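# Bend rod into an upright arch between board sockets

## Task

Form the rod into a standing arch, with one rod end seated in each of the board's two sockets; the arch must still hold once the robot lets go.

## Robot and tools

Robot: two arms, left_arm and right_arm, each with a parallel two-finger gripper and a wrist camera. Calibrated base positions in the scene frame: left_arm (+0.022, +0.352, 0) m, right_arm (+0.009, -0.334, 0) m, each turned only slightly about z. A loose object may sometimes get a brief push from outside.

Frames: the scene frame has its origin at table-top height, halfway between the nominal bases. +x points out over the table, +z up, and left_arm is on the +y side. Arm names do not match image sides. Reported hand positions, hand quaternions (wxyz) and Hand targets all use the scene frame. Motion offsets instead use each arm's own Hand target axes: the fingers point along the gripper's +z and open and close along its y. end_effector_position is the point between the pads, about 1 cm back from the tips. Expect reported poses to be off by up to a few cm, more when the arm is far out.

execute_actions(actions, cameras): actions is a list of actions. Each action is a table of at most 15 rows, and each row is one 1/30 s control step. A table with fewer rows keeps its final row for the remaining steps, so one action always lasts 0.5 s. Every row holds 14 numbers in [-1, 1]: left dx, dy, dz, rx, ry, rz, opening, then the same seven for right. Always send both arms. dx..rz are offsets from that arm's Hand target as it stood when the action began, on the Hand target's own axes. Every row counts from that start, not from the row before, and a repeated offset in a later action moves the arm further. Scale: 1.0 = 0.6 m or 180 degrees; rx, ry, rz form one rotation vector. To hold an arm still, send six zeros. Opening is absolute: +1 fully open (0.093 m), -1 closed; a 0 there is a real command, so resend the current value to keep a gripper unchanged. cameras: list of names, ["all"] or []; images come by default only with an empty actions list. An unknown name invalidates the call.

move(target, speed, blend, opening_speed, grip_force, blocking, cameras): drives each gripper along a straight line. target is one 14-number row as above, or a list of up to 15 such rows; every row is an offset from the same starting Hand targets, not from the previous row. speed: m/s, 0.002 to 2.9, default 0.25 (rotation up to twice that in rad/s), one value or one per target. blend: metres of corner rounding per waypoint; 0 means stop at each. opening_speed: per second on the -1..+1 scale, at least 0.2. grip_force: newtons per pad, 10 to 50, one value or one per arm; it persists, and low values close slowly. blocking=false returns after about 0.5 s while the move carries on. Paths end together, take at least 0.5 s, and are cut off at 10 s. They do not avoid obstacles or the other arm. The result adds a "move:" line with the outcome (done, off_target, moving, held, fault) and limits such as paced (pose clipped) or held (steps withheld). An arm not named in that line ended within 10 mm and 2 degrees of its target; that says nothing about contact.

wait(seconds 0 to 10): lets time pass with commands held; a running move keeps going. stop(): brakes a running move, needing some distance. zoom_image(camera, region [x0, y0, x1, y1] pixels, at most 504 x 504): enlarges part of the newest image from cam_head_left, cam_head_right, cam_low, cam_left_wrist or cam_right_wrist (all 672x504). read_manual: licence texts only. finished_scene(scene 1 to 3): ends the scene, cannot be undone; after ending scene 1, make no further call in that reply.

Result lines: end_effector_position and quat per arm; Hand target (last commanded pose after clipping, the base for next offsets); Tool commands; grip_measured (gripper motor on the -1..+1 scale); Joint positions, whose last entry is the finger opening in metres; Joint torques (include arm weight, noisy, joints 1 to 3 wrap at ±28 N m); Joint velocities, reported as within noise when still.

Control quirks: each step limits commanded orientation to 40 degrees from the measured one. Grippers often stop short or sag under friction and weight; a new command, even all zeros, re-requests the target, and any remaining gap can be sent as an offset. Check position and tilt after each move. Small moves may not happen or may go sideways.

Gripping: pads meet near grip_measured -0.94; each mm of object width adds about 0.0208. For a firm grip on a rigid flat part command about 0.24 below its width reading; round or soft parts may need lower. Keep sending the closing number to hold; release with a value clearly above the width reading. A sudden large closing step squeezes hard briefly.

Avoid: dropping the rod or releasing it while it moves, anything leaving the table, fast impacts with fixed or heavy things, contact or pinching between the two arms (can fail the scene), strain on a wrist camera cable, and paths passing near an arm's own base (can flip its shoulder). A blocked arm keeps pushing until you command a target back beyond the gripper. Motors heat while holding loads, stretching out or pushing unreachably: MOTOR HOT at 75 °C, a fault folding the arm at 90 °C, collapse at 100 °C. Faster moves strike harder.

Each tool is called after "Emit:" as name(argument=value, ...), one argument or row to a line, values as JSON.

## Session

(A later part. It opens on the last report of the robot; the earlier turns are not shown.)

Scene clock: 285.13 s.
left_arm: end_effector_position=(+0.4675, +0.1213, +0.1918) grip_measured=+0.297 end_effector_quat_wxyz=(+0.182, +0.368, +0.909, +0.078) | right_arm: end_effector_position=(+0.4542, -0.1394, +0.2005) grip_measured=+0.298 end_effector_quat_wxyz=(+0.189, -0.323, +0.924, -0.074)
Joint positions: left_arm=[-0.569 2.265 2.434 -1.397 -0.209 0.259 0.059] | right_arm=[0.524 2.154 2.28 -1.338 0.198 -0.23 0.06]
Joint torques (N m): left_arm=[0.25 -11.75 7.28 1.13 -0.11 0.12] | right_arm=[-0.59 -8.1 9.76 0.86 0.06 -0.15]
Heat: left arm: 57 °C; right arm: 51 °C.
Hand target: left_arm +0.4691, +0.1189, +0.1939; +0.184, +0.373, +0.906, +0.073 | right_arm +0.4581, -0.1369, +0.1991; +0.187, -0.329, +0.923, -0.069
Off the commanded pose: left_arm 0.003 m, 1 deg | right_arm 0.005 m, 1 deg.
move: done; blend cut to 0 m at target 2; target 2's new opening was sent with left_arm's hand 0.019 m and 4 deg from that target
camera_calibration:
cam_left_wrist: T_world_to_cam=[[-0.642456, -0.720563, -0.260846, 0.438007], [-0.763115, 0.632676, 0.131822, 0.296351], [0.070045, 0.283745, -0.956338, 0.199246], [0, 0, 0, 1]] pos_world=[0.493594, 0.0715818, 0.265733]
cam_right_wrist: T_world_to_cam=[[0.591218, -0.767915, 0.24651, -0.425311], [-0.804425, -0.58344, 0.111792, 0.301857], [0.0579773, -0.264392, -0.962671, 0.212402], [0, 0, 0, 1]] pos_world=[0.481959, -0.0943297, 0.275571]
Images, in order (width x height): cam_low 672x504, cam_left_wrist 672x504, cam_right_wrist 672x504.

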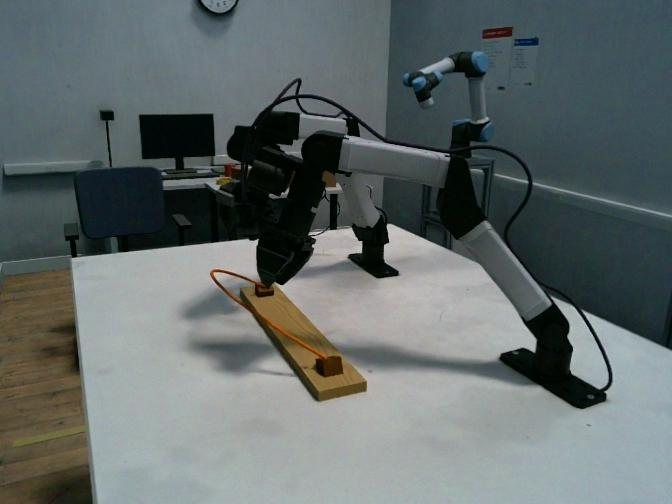

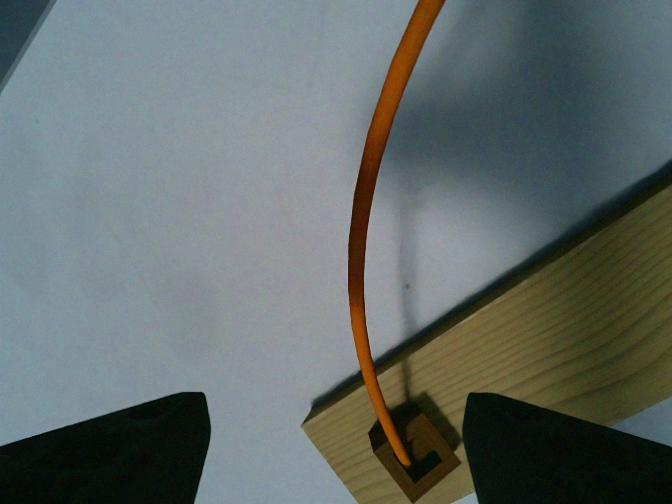

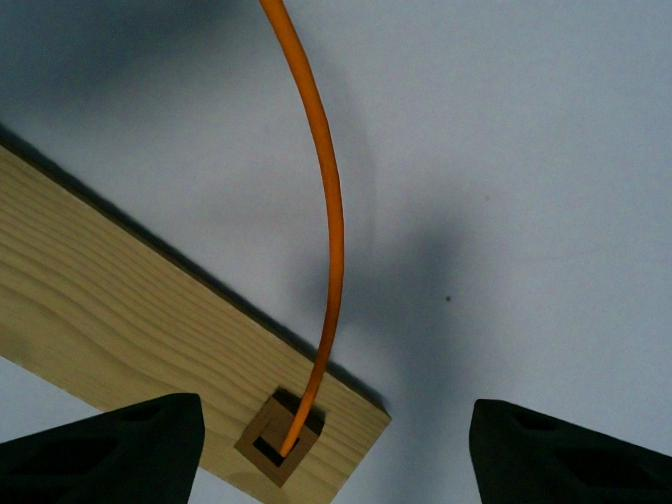

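Emit:
move(
  target=[
    [0,-0.013,0.177,0,0,0,0.3,0.012,-0.003,0.196,0,0,0,0.3],
    [0,-0.013,0.177,0,0,0,-1,0.012,-0.003,0.196,0,0,0,-1],
  ],
  speed=0.15,
  opening_speed=0.8,
  cameras=["cam_left_wrist","cam_right_wrist"],
)

Scene clock: 297.07 s.
left_arm: end_effector_position=(+0.5013, +0.1160, +0.0930) grip_measured=-0.973 end_effector_quat_wxyz=(+0.176, +0.369, +0.909, +0.077) | right_arm: end_effector_position=(+0.4975, -0.1432, +0.0987) grip_measured=-0.958 end_effector_quat_wxyz=(+0.191, -0.324, +0.924, -0.074)
Joint positions: left_arm=[-0.54 2.337 2.157 -1.056 -0.196 0.287 0] | right_arm=[0.472 2.241 2.006 -0.962 0.178 -0.281 0]
Joint torques (N m): left_arm=[0.23 -13.48 5.87 1.44 -0.12 0.11] | right_arm=[-0.76 -9.61 6.53 1.13 0.02 -0.15]
Heat: left arm: 52 °C; right arm: 48 °C.
Hand target: left_arm +0.5053, +0.1128, +0.0939; +0.184, +0.374, +0.906, +0.073 | right_arm +0.5001, -0.1434, +0.0892; +0.187, -0.329, +0.923, -0.069
Off the commanded pose: left_arm 0.005 m, 1 deg | right_arm 0.010 m, 1 deg.
move: done
camera_calibration:
cam_left_wrist: T_world_to_cam=[[-0.646772, -0.718872, -0.254773, 0.431499], [-0.760516, 0.633051, 0.144435, 0.335948], [0.0574543, 0.287175, -0.956153, 0.109808], [0, 0, 0, 1]] pos_world=[0.528267, 0.0659866, 0.166405]
cam_right_wrist: T_world_to_cam=[[0.59226, -0.766957, 0.246992, -0.429288], [-0.803275, -0.586012, 0.106489, 0.345453], [0.0630682, -0.261472, -0.963148, 0.108941], [0, 0, 0, 1]] pos_world=[0.524873, -0.0983212, 0.17417]
Images, in order (width x height): cam_left_wrist 672x504, cam_right_wrist 672x504.

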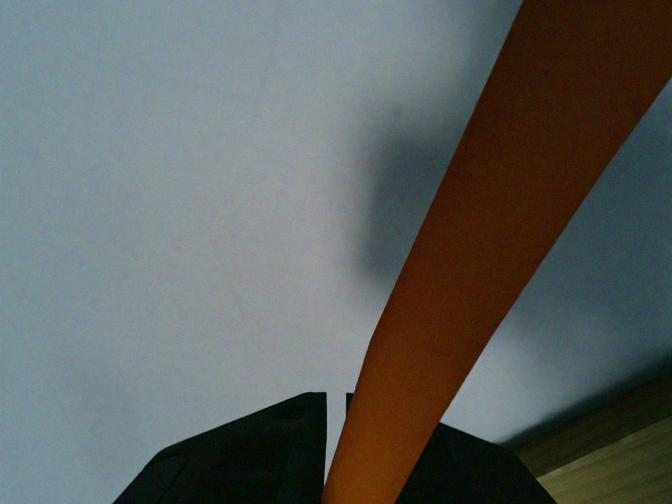

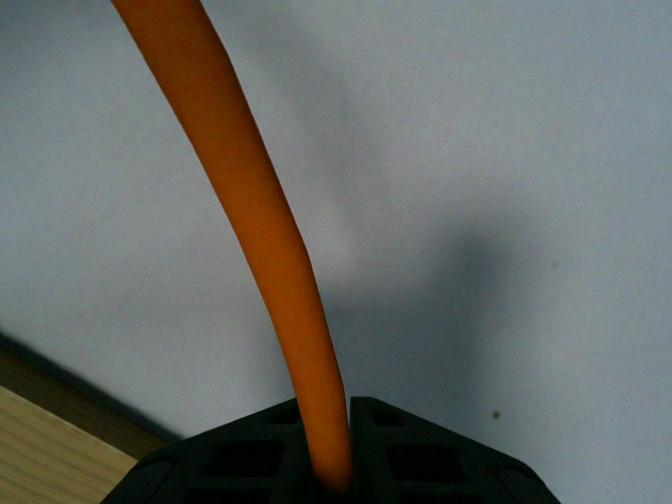

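Emit:
move(
  target=[
    [0,0,0,0,0,0,-0.3,0,0,0,0,0,0,-0.3],
    [0,0,-0.038,0,0,0,-0.3,0,0,-0.02,0,0,0,-0.3],
    [0,0,-0.038,0,0,0,-1,0,0,-0.02,0,0,0,-1],
  ],
  speed=0.1,
  opening_speed=0.8,
  cameras=["cam_left_wrist","cam_right_wrist"],
)

Scene clock: 312.63 s.
left_arm: end_effector_position=(+0.4943, +0.1183, +0.0906) grip_measured=-0.966 end_effector_quat_wxyz=(+0.161, +0.368, +0.913, +0.078) | right_arm: end_effector_position=(+0.4963, -0.1446, +0.0981) grip_measured=-0.960 end_effector_quat_wxyz=(+0.188, -0.324, +0.924, -0.073)
Joint positions: left_arm=[-0.544 2.337 2.157 -1.088 -0.197 0.275 0] | right_arm=[0.47 2.241 2.006 -0.969 0.177 -0.281 0]
Joint torques (N m): left_arm=[-0.28 -16.66 7.5 1.05 -0.15 0.16] | right_arm=[-0.08 -11.15 7.53 0.88 0.06 -0.12]
Heat: left arm: 49 °C; right arm: 47 °C.
Hand target: left_arm +0.4965, +0.1129, +0.1149; +0.185, +0.373, +0.906, +0.073 | right_arm +0.4954, -0.1434, +0.1002; +0.187, -0.329, +0.923, -0.070
Off the commanded pose: left_arm 0.025 m, 3 deg | right_arm 0.003 m, 1 deg.
move: off_target (left_arm); target 3's new opening was sent with left_arm's hand 0.025 m and 3 deg from that target
camera_calibration:
cam_left_wrist: T_world_to_cam=[[-0.647849, -0.720824, -0.24638, 0.428105], [-0.761207, 0.624988, 0.17307, 0.328225], [0.0292314, 0.29967, -0.953595, 0.119531], [0, 0, 0, 1]] pos_world=[0.523701, 0.0676321, 0.162654]
cam_right_wrist: T_world_to_cam=[[0.592995, -0.767316, 0.244095, -0.429594], [-0.803272, -0.58473, 0.113333, 0.343237], [0.0557673, -0.26328, -0.963106, 0.111315], [0, 0, 0, 1]] pos_world=[0.524252, -0.0996265, 0.17317]
Images, in order (width x height): cam_left_wrist 672x504, cam_right_wrist 672x504.

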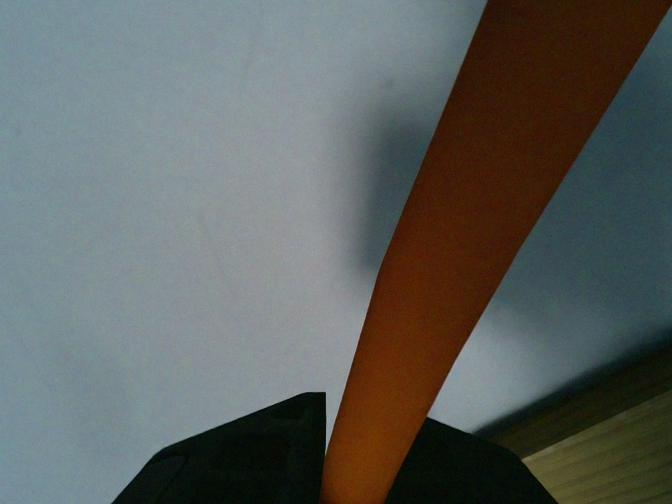

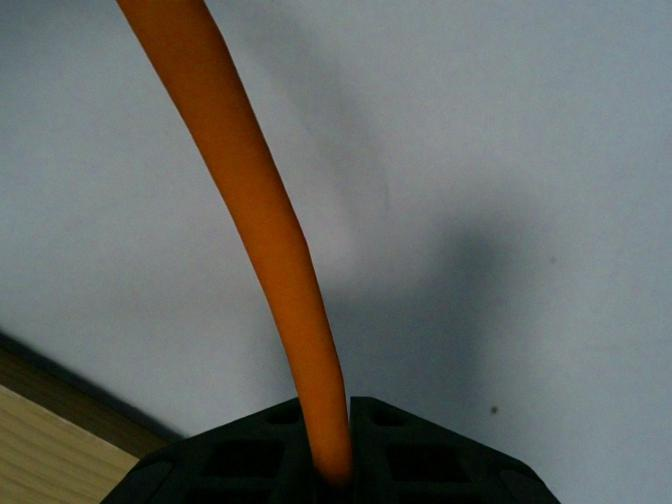

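Emit:
move(
  target=[
    [0.0108,-0.0113,-0.0567,-0.0742,-0.0751,0,-1,0.0105,0.0078,-0.0758,0.0669,-0.0817,0,-1],
    [0.0357,-0.0362,-0.1052,-0.1484,-0.1501,0.001,-1,0.0368,0.029,-0.1427,0.1338,-0.1634,0.001,-1],
    [0.069,-0.0697,-0.1398,-0.2187,-0.2212,0.002,-1,0.0737,0.0587,-0.192,0.1972,-0.2408,0.002,-1],
  ],
  speed=0.15,
  blend=0.004,
  cameras=["cam_low","cam_head_left"],
)

Emit:
zoom_image(
  camera="cam_low",
  region=[210, 210, 400, 410],
)

Emit:
zoom_image(
  camera="cam_head_left",
  region=[200, 220, 460, 340],
)

Scene clock: 344.67 s.
left_arm: end_effector_position=(+0.4116, +0.1184, +0.1559) grip_measured=-0.975 end_effector_quat_wxyz=(+0.573, +0.290, +0.729, +0.237) | right_arm: end_effector_position=(+0.3999, -0.1444, +0.1669) grip_measured=-0.970 end_effector_quat_wxyz=(+0.577, -0.266, +0.741, -0.216)
Joint positions: left_arm=[-0.828 1.715 0.809 0.573 -0.791 0.53 0] | right_arm=[0.743 1.58 0.717 0.547 0.688 -0.499 0]
Joint torques (N m): left_arm=[-0.96 -9.57 5.34 2.73 -0.26 0.46] | right_arm=[0.4 -8.21 6.13 2.16 0.3 -0.25]
Heat: left arm: 50 °C; right arm: 45 °C.
Hand target: left_arm +0.4096, +0.1128, +0.1694; +0.588, +0.296, +0.713, +0.239 | right_arm +0.3983, -0.1436, +0.1841; +0.599, -0.257, +0.727, -0.216
Off the commanded pose: left_arm 0.015 m, 3 deg | right_arm 0.017 m, 3 deg.
move: off_target (left_arm, right_arm)
Images, in order (width x height): cam_head_left 672x504, cam_low 672x504.

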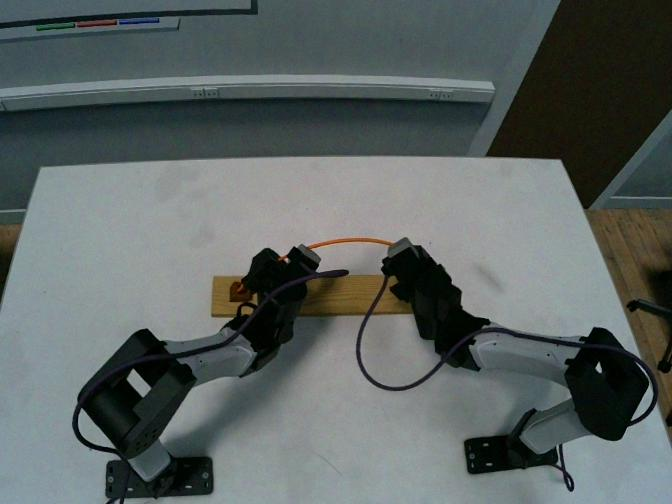

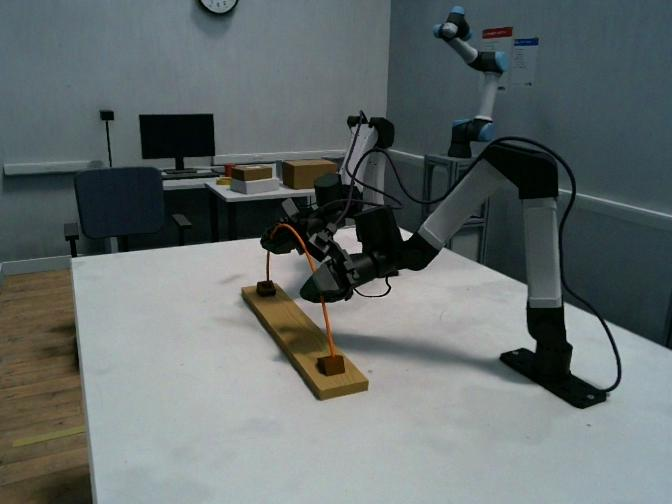

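Scaled by 2.520.

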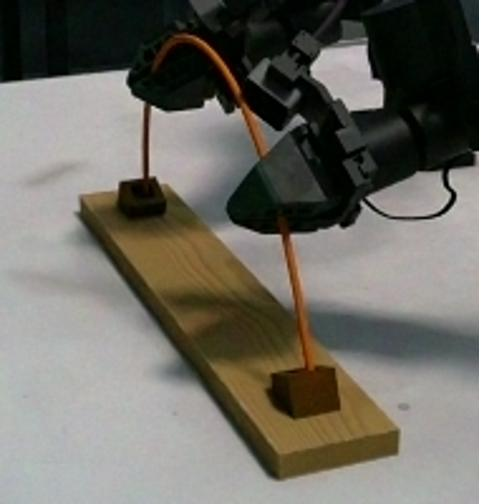

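Scaled by 1.938.

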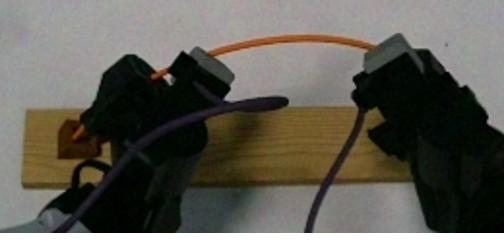

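Emit:
move(
  target=[
    [0.0348,-0.0345,0.0096,0,0,0,-1,0.038,0.0311,0.0095,0,0,0,-1],
    [0.014,-0.014,0.004,0,0,0,-1,0.018,0.014,0.004,0,0,0,-1],
    [0.014,-0.014,0.004,0,0,0,-0.55,0.018,0.014,0.004,0,0,0,-0.55],
  ],
  speed=0.1,
  opening_speed=0.25,
  cameras=["cam_low","cam_head_left"],
)

Emit:
zoom_image(
  camera="cam_low",
  region=[210, 210, 400, 410],
)

Scene clock: 359.20 s.
left_arm: end_effector_position=(+0.4110, +0.1170, +0.1518) grip_measured=-0.552 end_effector_quat_wxyz=(+0.589, +0.288, +0.715, +0.243) | right_arm: end_effector_position=(+0.3974, -0.1473, +0.1570) grip_measured=-0.552 end_effector_quat_wxyz=(+0.587, -0.261, +0.733, -0.221)
Joint positions: left_arm=[-0.834 1.751 0.773 0.704 -0.801 0.576 0.019] | right_arm=[0.745 1.611 0.663 0.667 0.699 -0.518 0.019]
Joint torques (N m): left_arm=[-0.39 -9.72 6.05 1.96 -0.12 0.01] | right_arm=[0.31 -7.65 7.9 1.69 0.12 -0.07]
Heat: left arm: 49 °C; right arm: 48 °C.
Hand target: left_arm +0.4097, +0.1127, +0.1573; +0.588, +0.296, +0.713, +0.239 | right_arm +0.3980, -0.1439, +0.1701; +0.599, -0.257, +0.727, -0.216
Off the commanded pose: left_arm 0.007 m, 1 deg | right_arm 0.014 m, 2 deg.
move: off_target (right_arm); target 3's new opening was sent with left_arm's hand 0.005 m and 3 deg from that target
Images, in order (width x height): cam_head_left 672x504, cam_low 672x504.

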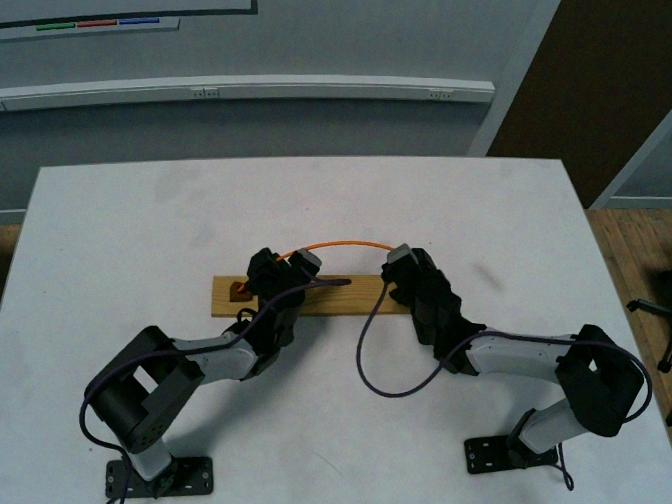

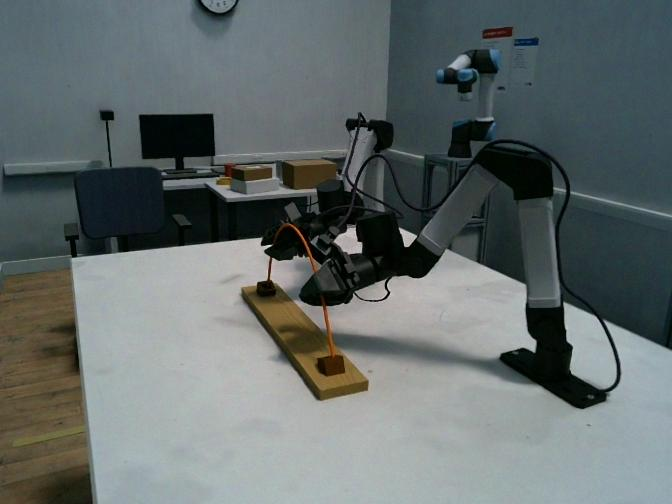

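Scaled by 2.520.

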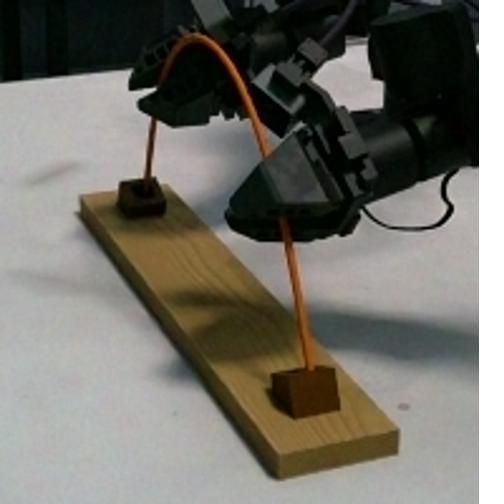

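Emit:
move(
  target=[
    [0.014,-0.014,0.004,0,0,0,0.3,0.018,0.014,0.004,0,0,0,0.3],
    [0.014,-0.014,-0.2,0,0,0,0.3,0.018,0.014,-0.2,0,0,0,0.3],
  ],
  speed=0.1,
  opening_speed=0.6,
  cameras=["cam_low","cam_head_left","cam_left_wrist","cam_right_wrist"],
)

Emit:
zoom_image(
  camera="cam_low",
  region=[210, 210, 400, 410],
)

Scene clock: 370.47 s.
left_arm: end_effector_position=(+0.2903, +0.1126, +0.1564) grip_measured=+0.298 end_effector_quat_wxyz=(+0.574, +0.320, +0.711, +0.252) | right_arm: end_effector_position=(+0.2801, -0.1411, +0.1751) grip_measured=+0.298 end_effector_quat_wxyz=(+0.593, -0.268, +0.726, -0.222)
Joint positions: left_arm=[-1.18 1.457 0.588 0.379 -1.1 0.391 0.059] | right_arm=[1.111 1.238 0.477 0.36 1.036 -0.362 0.06]
Joint torques (N m): left_arm=[-0.14 -8.02 5.65 2.13 -0.48 -0.27] | right_arm=[0.57 -5.24 6.63 1.45 0.34 0.17]
Heat: left arm: 48 °C; right arm: 48 °C.
Hand target: left_arm +0.2896, +0.1135, +0.1687; +0.588, +0.296, +0.713, +0.239 | right_arm +0.2776, -0.1435, +0.1796; +0.599, -0.257, +0.727, -0.216
Off the commanded pose: left_arm 0.013 m, 3 deg | right_arm 0.006 m, 2 deg.
move: off_target (left_arm)
camera_calibration:
cam_left_wrist: T_world_to_cam=[[-0.178148, -0.672128, -0.718684, 0.239958], [-0.528248, 0.681526, -0.506435, 0.197407], [0.830191, 0.289423, -0.476463, -0.116079], [0, 0, 0, 1]] pos_world=[0.243396, 0.0603407, 0.21712]
cam_right_wrist: T_world_to_cam=[[0.149408, -0.744903, 0.650228, -0.261233], [-0.540934, -0.612052, -0.576873, 0.206454], [0.827688, -0.265541, -0.494389, -0.100176], [0, 0, 0, 1]] pos_world=[0.233623, -0.0948336, 0.239433]
Images, in order (width x height): cam_head_left 672x504, cam_low 672x504, cam_left_wrist 672x504, cam_right_wrist 672x504.

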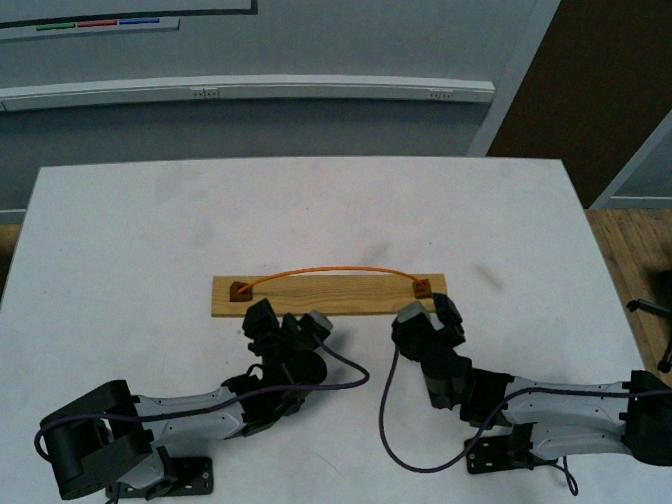

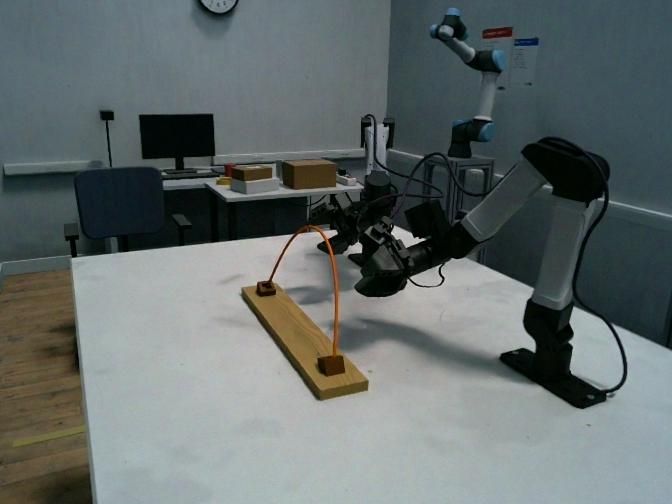

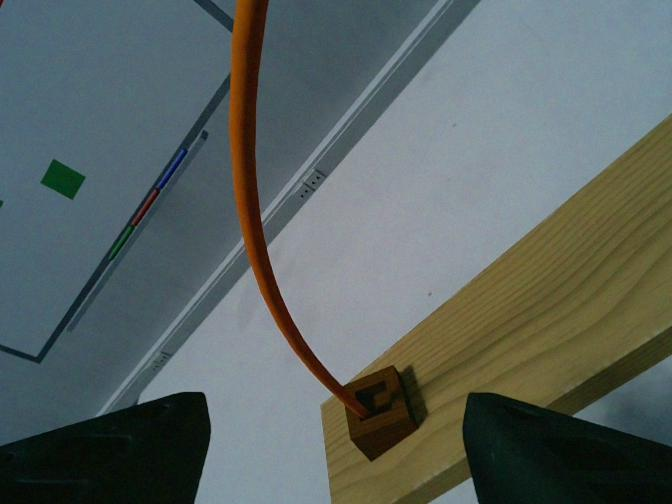

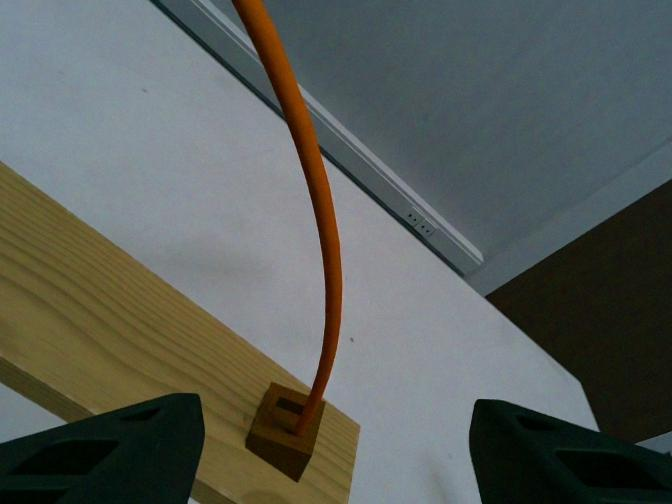

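Scaled by 2.520.

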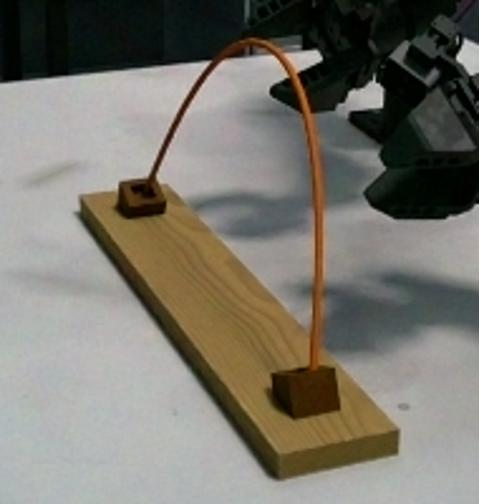

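Emit:
move(
  target=[
    [0,0,0.0,0,0,0,-1,0,0,0.0,0,0,0,-1],
    [0,0,0.125,0,0,0,-1,0,0,0.135,0,0,0,-1],
  ],
  speed=0.08,
  cameras=["cam_head_left","cam_left_wrist","cam_right_wrist"],
)

Scene clock: 398.50 s.
left_arm: end_effector_position=(+0.3568, +0.1214, +0.1425) grip_measured=-0.986 end_effector_quat_wxyz=(+0.569, +0.310, +0.718, +0.254) | right_arm: end_effector_position=(+0.3493, -0.1520, +0.1541) grip_measured=-0.982 end_effector_quat_wxyz=(+0.586, -0.261, +0.734, -0.226)
Joint positions: left_arm=[-0.959 1.62 0.641 0.604 -0.915 0.525 0] | right_arm=[0.857 1.47 0.525 0.631 0.813 -0.477 0]
Joint torques (N m): left_arm=[0.43 -6.01 7.05 2.71 -0.17 0] | right_arm=[-0.72 -3.7 9.59 1.99 0.02 -0.09]
Heat: left arm: 48 °C; right arm: 46 °C.
Hand target: left_arm +0.3633, +0.1130, +0.1544; +0.589, +0.296, +0.713, +0.239 | right_arm +0.3572, -0.1440, +0.1643; +0.599, -0.257, +0.727, -0.216
Off the commanded pose: left_arm 0.016 m, 3 deg | right_arm 0.015 m, 2 deg.
move: off_target (left_arm, right_arm)
camera_calibration:
cam_left_wrist: T_world_to_cam=[[-0.168757, -0.682446, -0.711188, 0.244642], [-0.549413, 0.664178, -0.506965, 0.229179], [0.818332, 0.305182, -0.487029, -0.176559], [0, 0, 0, 1]] pos_world=[0.311682, 0.0686221, 0.204183]
cam_right_wrist: T_world_to_cam=[[0.141687, -0.750126, 0.645938, -0.263434], [-0.562179, -0.598058, -0.57121, 0.233772], [0.814788, -0.2822, -0.506442, -0.166843], [0, 0, 0, 1]] pos_world=[0.304688, -0.104882, 0.219198]
Images, in order (width x height): cam_head_left 672x504, cam_left_wrist 672x504, cam_right_wrist 672x504.

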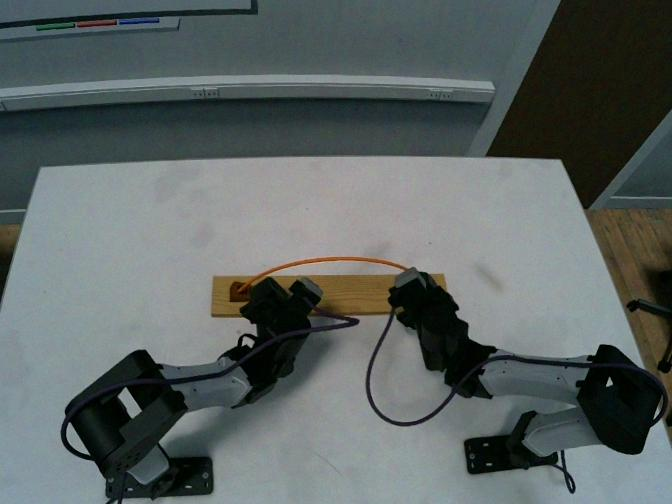

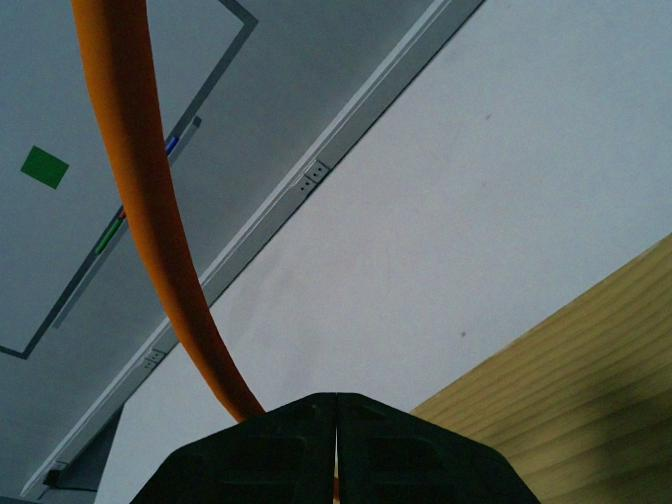

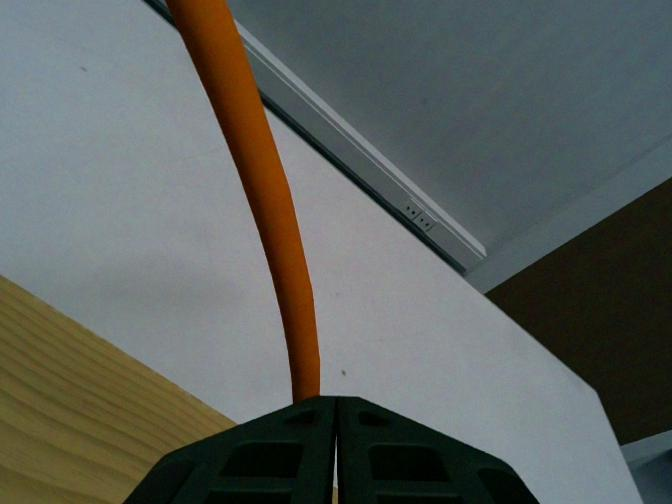

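Emit:
move(
  target=[
    [0,0,0.022,0,0,0,-1,0,0,0.022,0,0,0,-1],
    [0,0,-0.1,0,0,0,-1,0,0,-0.1,0,0,0,-1],
  ],
  speed=0.06,
  cameras=["cam_head_left","cam_low"],
)

Scene clock: 407.97 s.
left_arm: end_effector_position=(+0.3058, +0.1117, +0.1545) grip_measured=-0.986 end_effector_quat_wxyz=(+0.575, +0.318, +0.711, +0.251) | right_arm: end_effector_position=(+0.3017, -0.1405, +0.1724) grip_measured=-0.982 end_effector_quat_wxyz=(+0.594, -0.267, +0.726, -0.221)
Joint positions: left_arm=[-1.129 1.497 0.598 0.452 -1.054 0.437 0] | right_arm=[1.031 1.307 0.491 0.464 0.962 -0.416 0]
Joint torques (N m): left_arm=[-0.18 -8.49 5.19 2.19 -0.45 -0.27] | right_arm=[0.55 -5.81 5.82 1.55 0.26 0.17]
Heat: left arm: 50 °C; right arm: 47 °C.
Hand target: left_arm +0.3044, +0.1135, +0.1658; +0.588, +0.296, +0.713, +0.239 | right_arm +0.2982, -0.1437, +0.1755; +0.599, -0.257, +0.727, -0.216
Off the commanded pose: left_arm 0.012 m, 3 deg | right_arm 0.006 m, 1 deg.
move: off_target (left_arm)
Images, in order (width x height): cam_head_left 672x504, cam_low 672x504.

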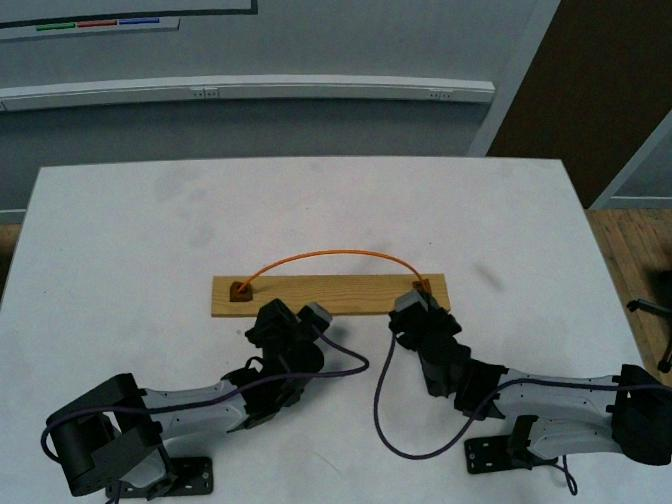

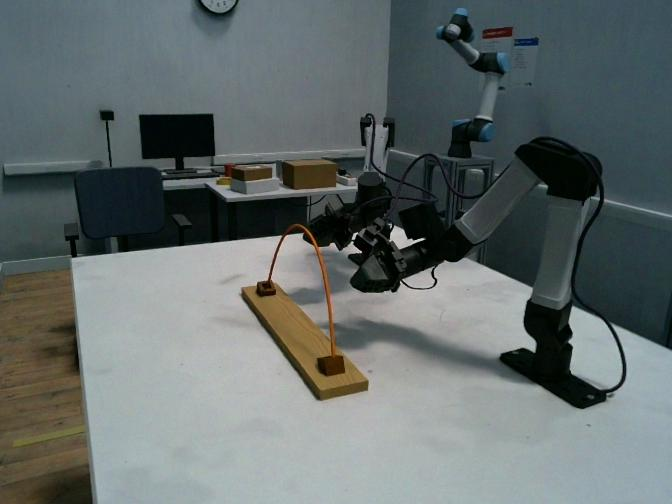

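Apex is at 251 px, the same lean as in the scene that passed, and it stayed put after the grippers backed off.

Emit:
finished_scene(
  scene=3,
)

The scene is finished: the task was done.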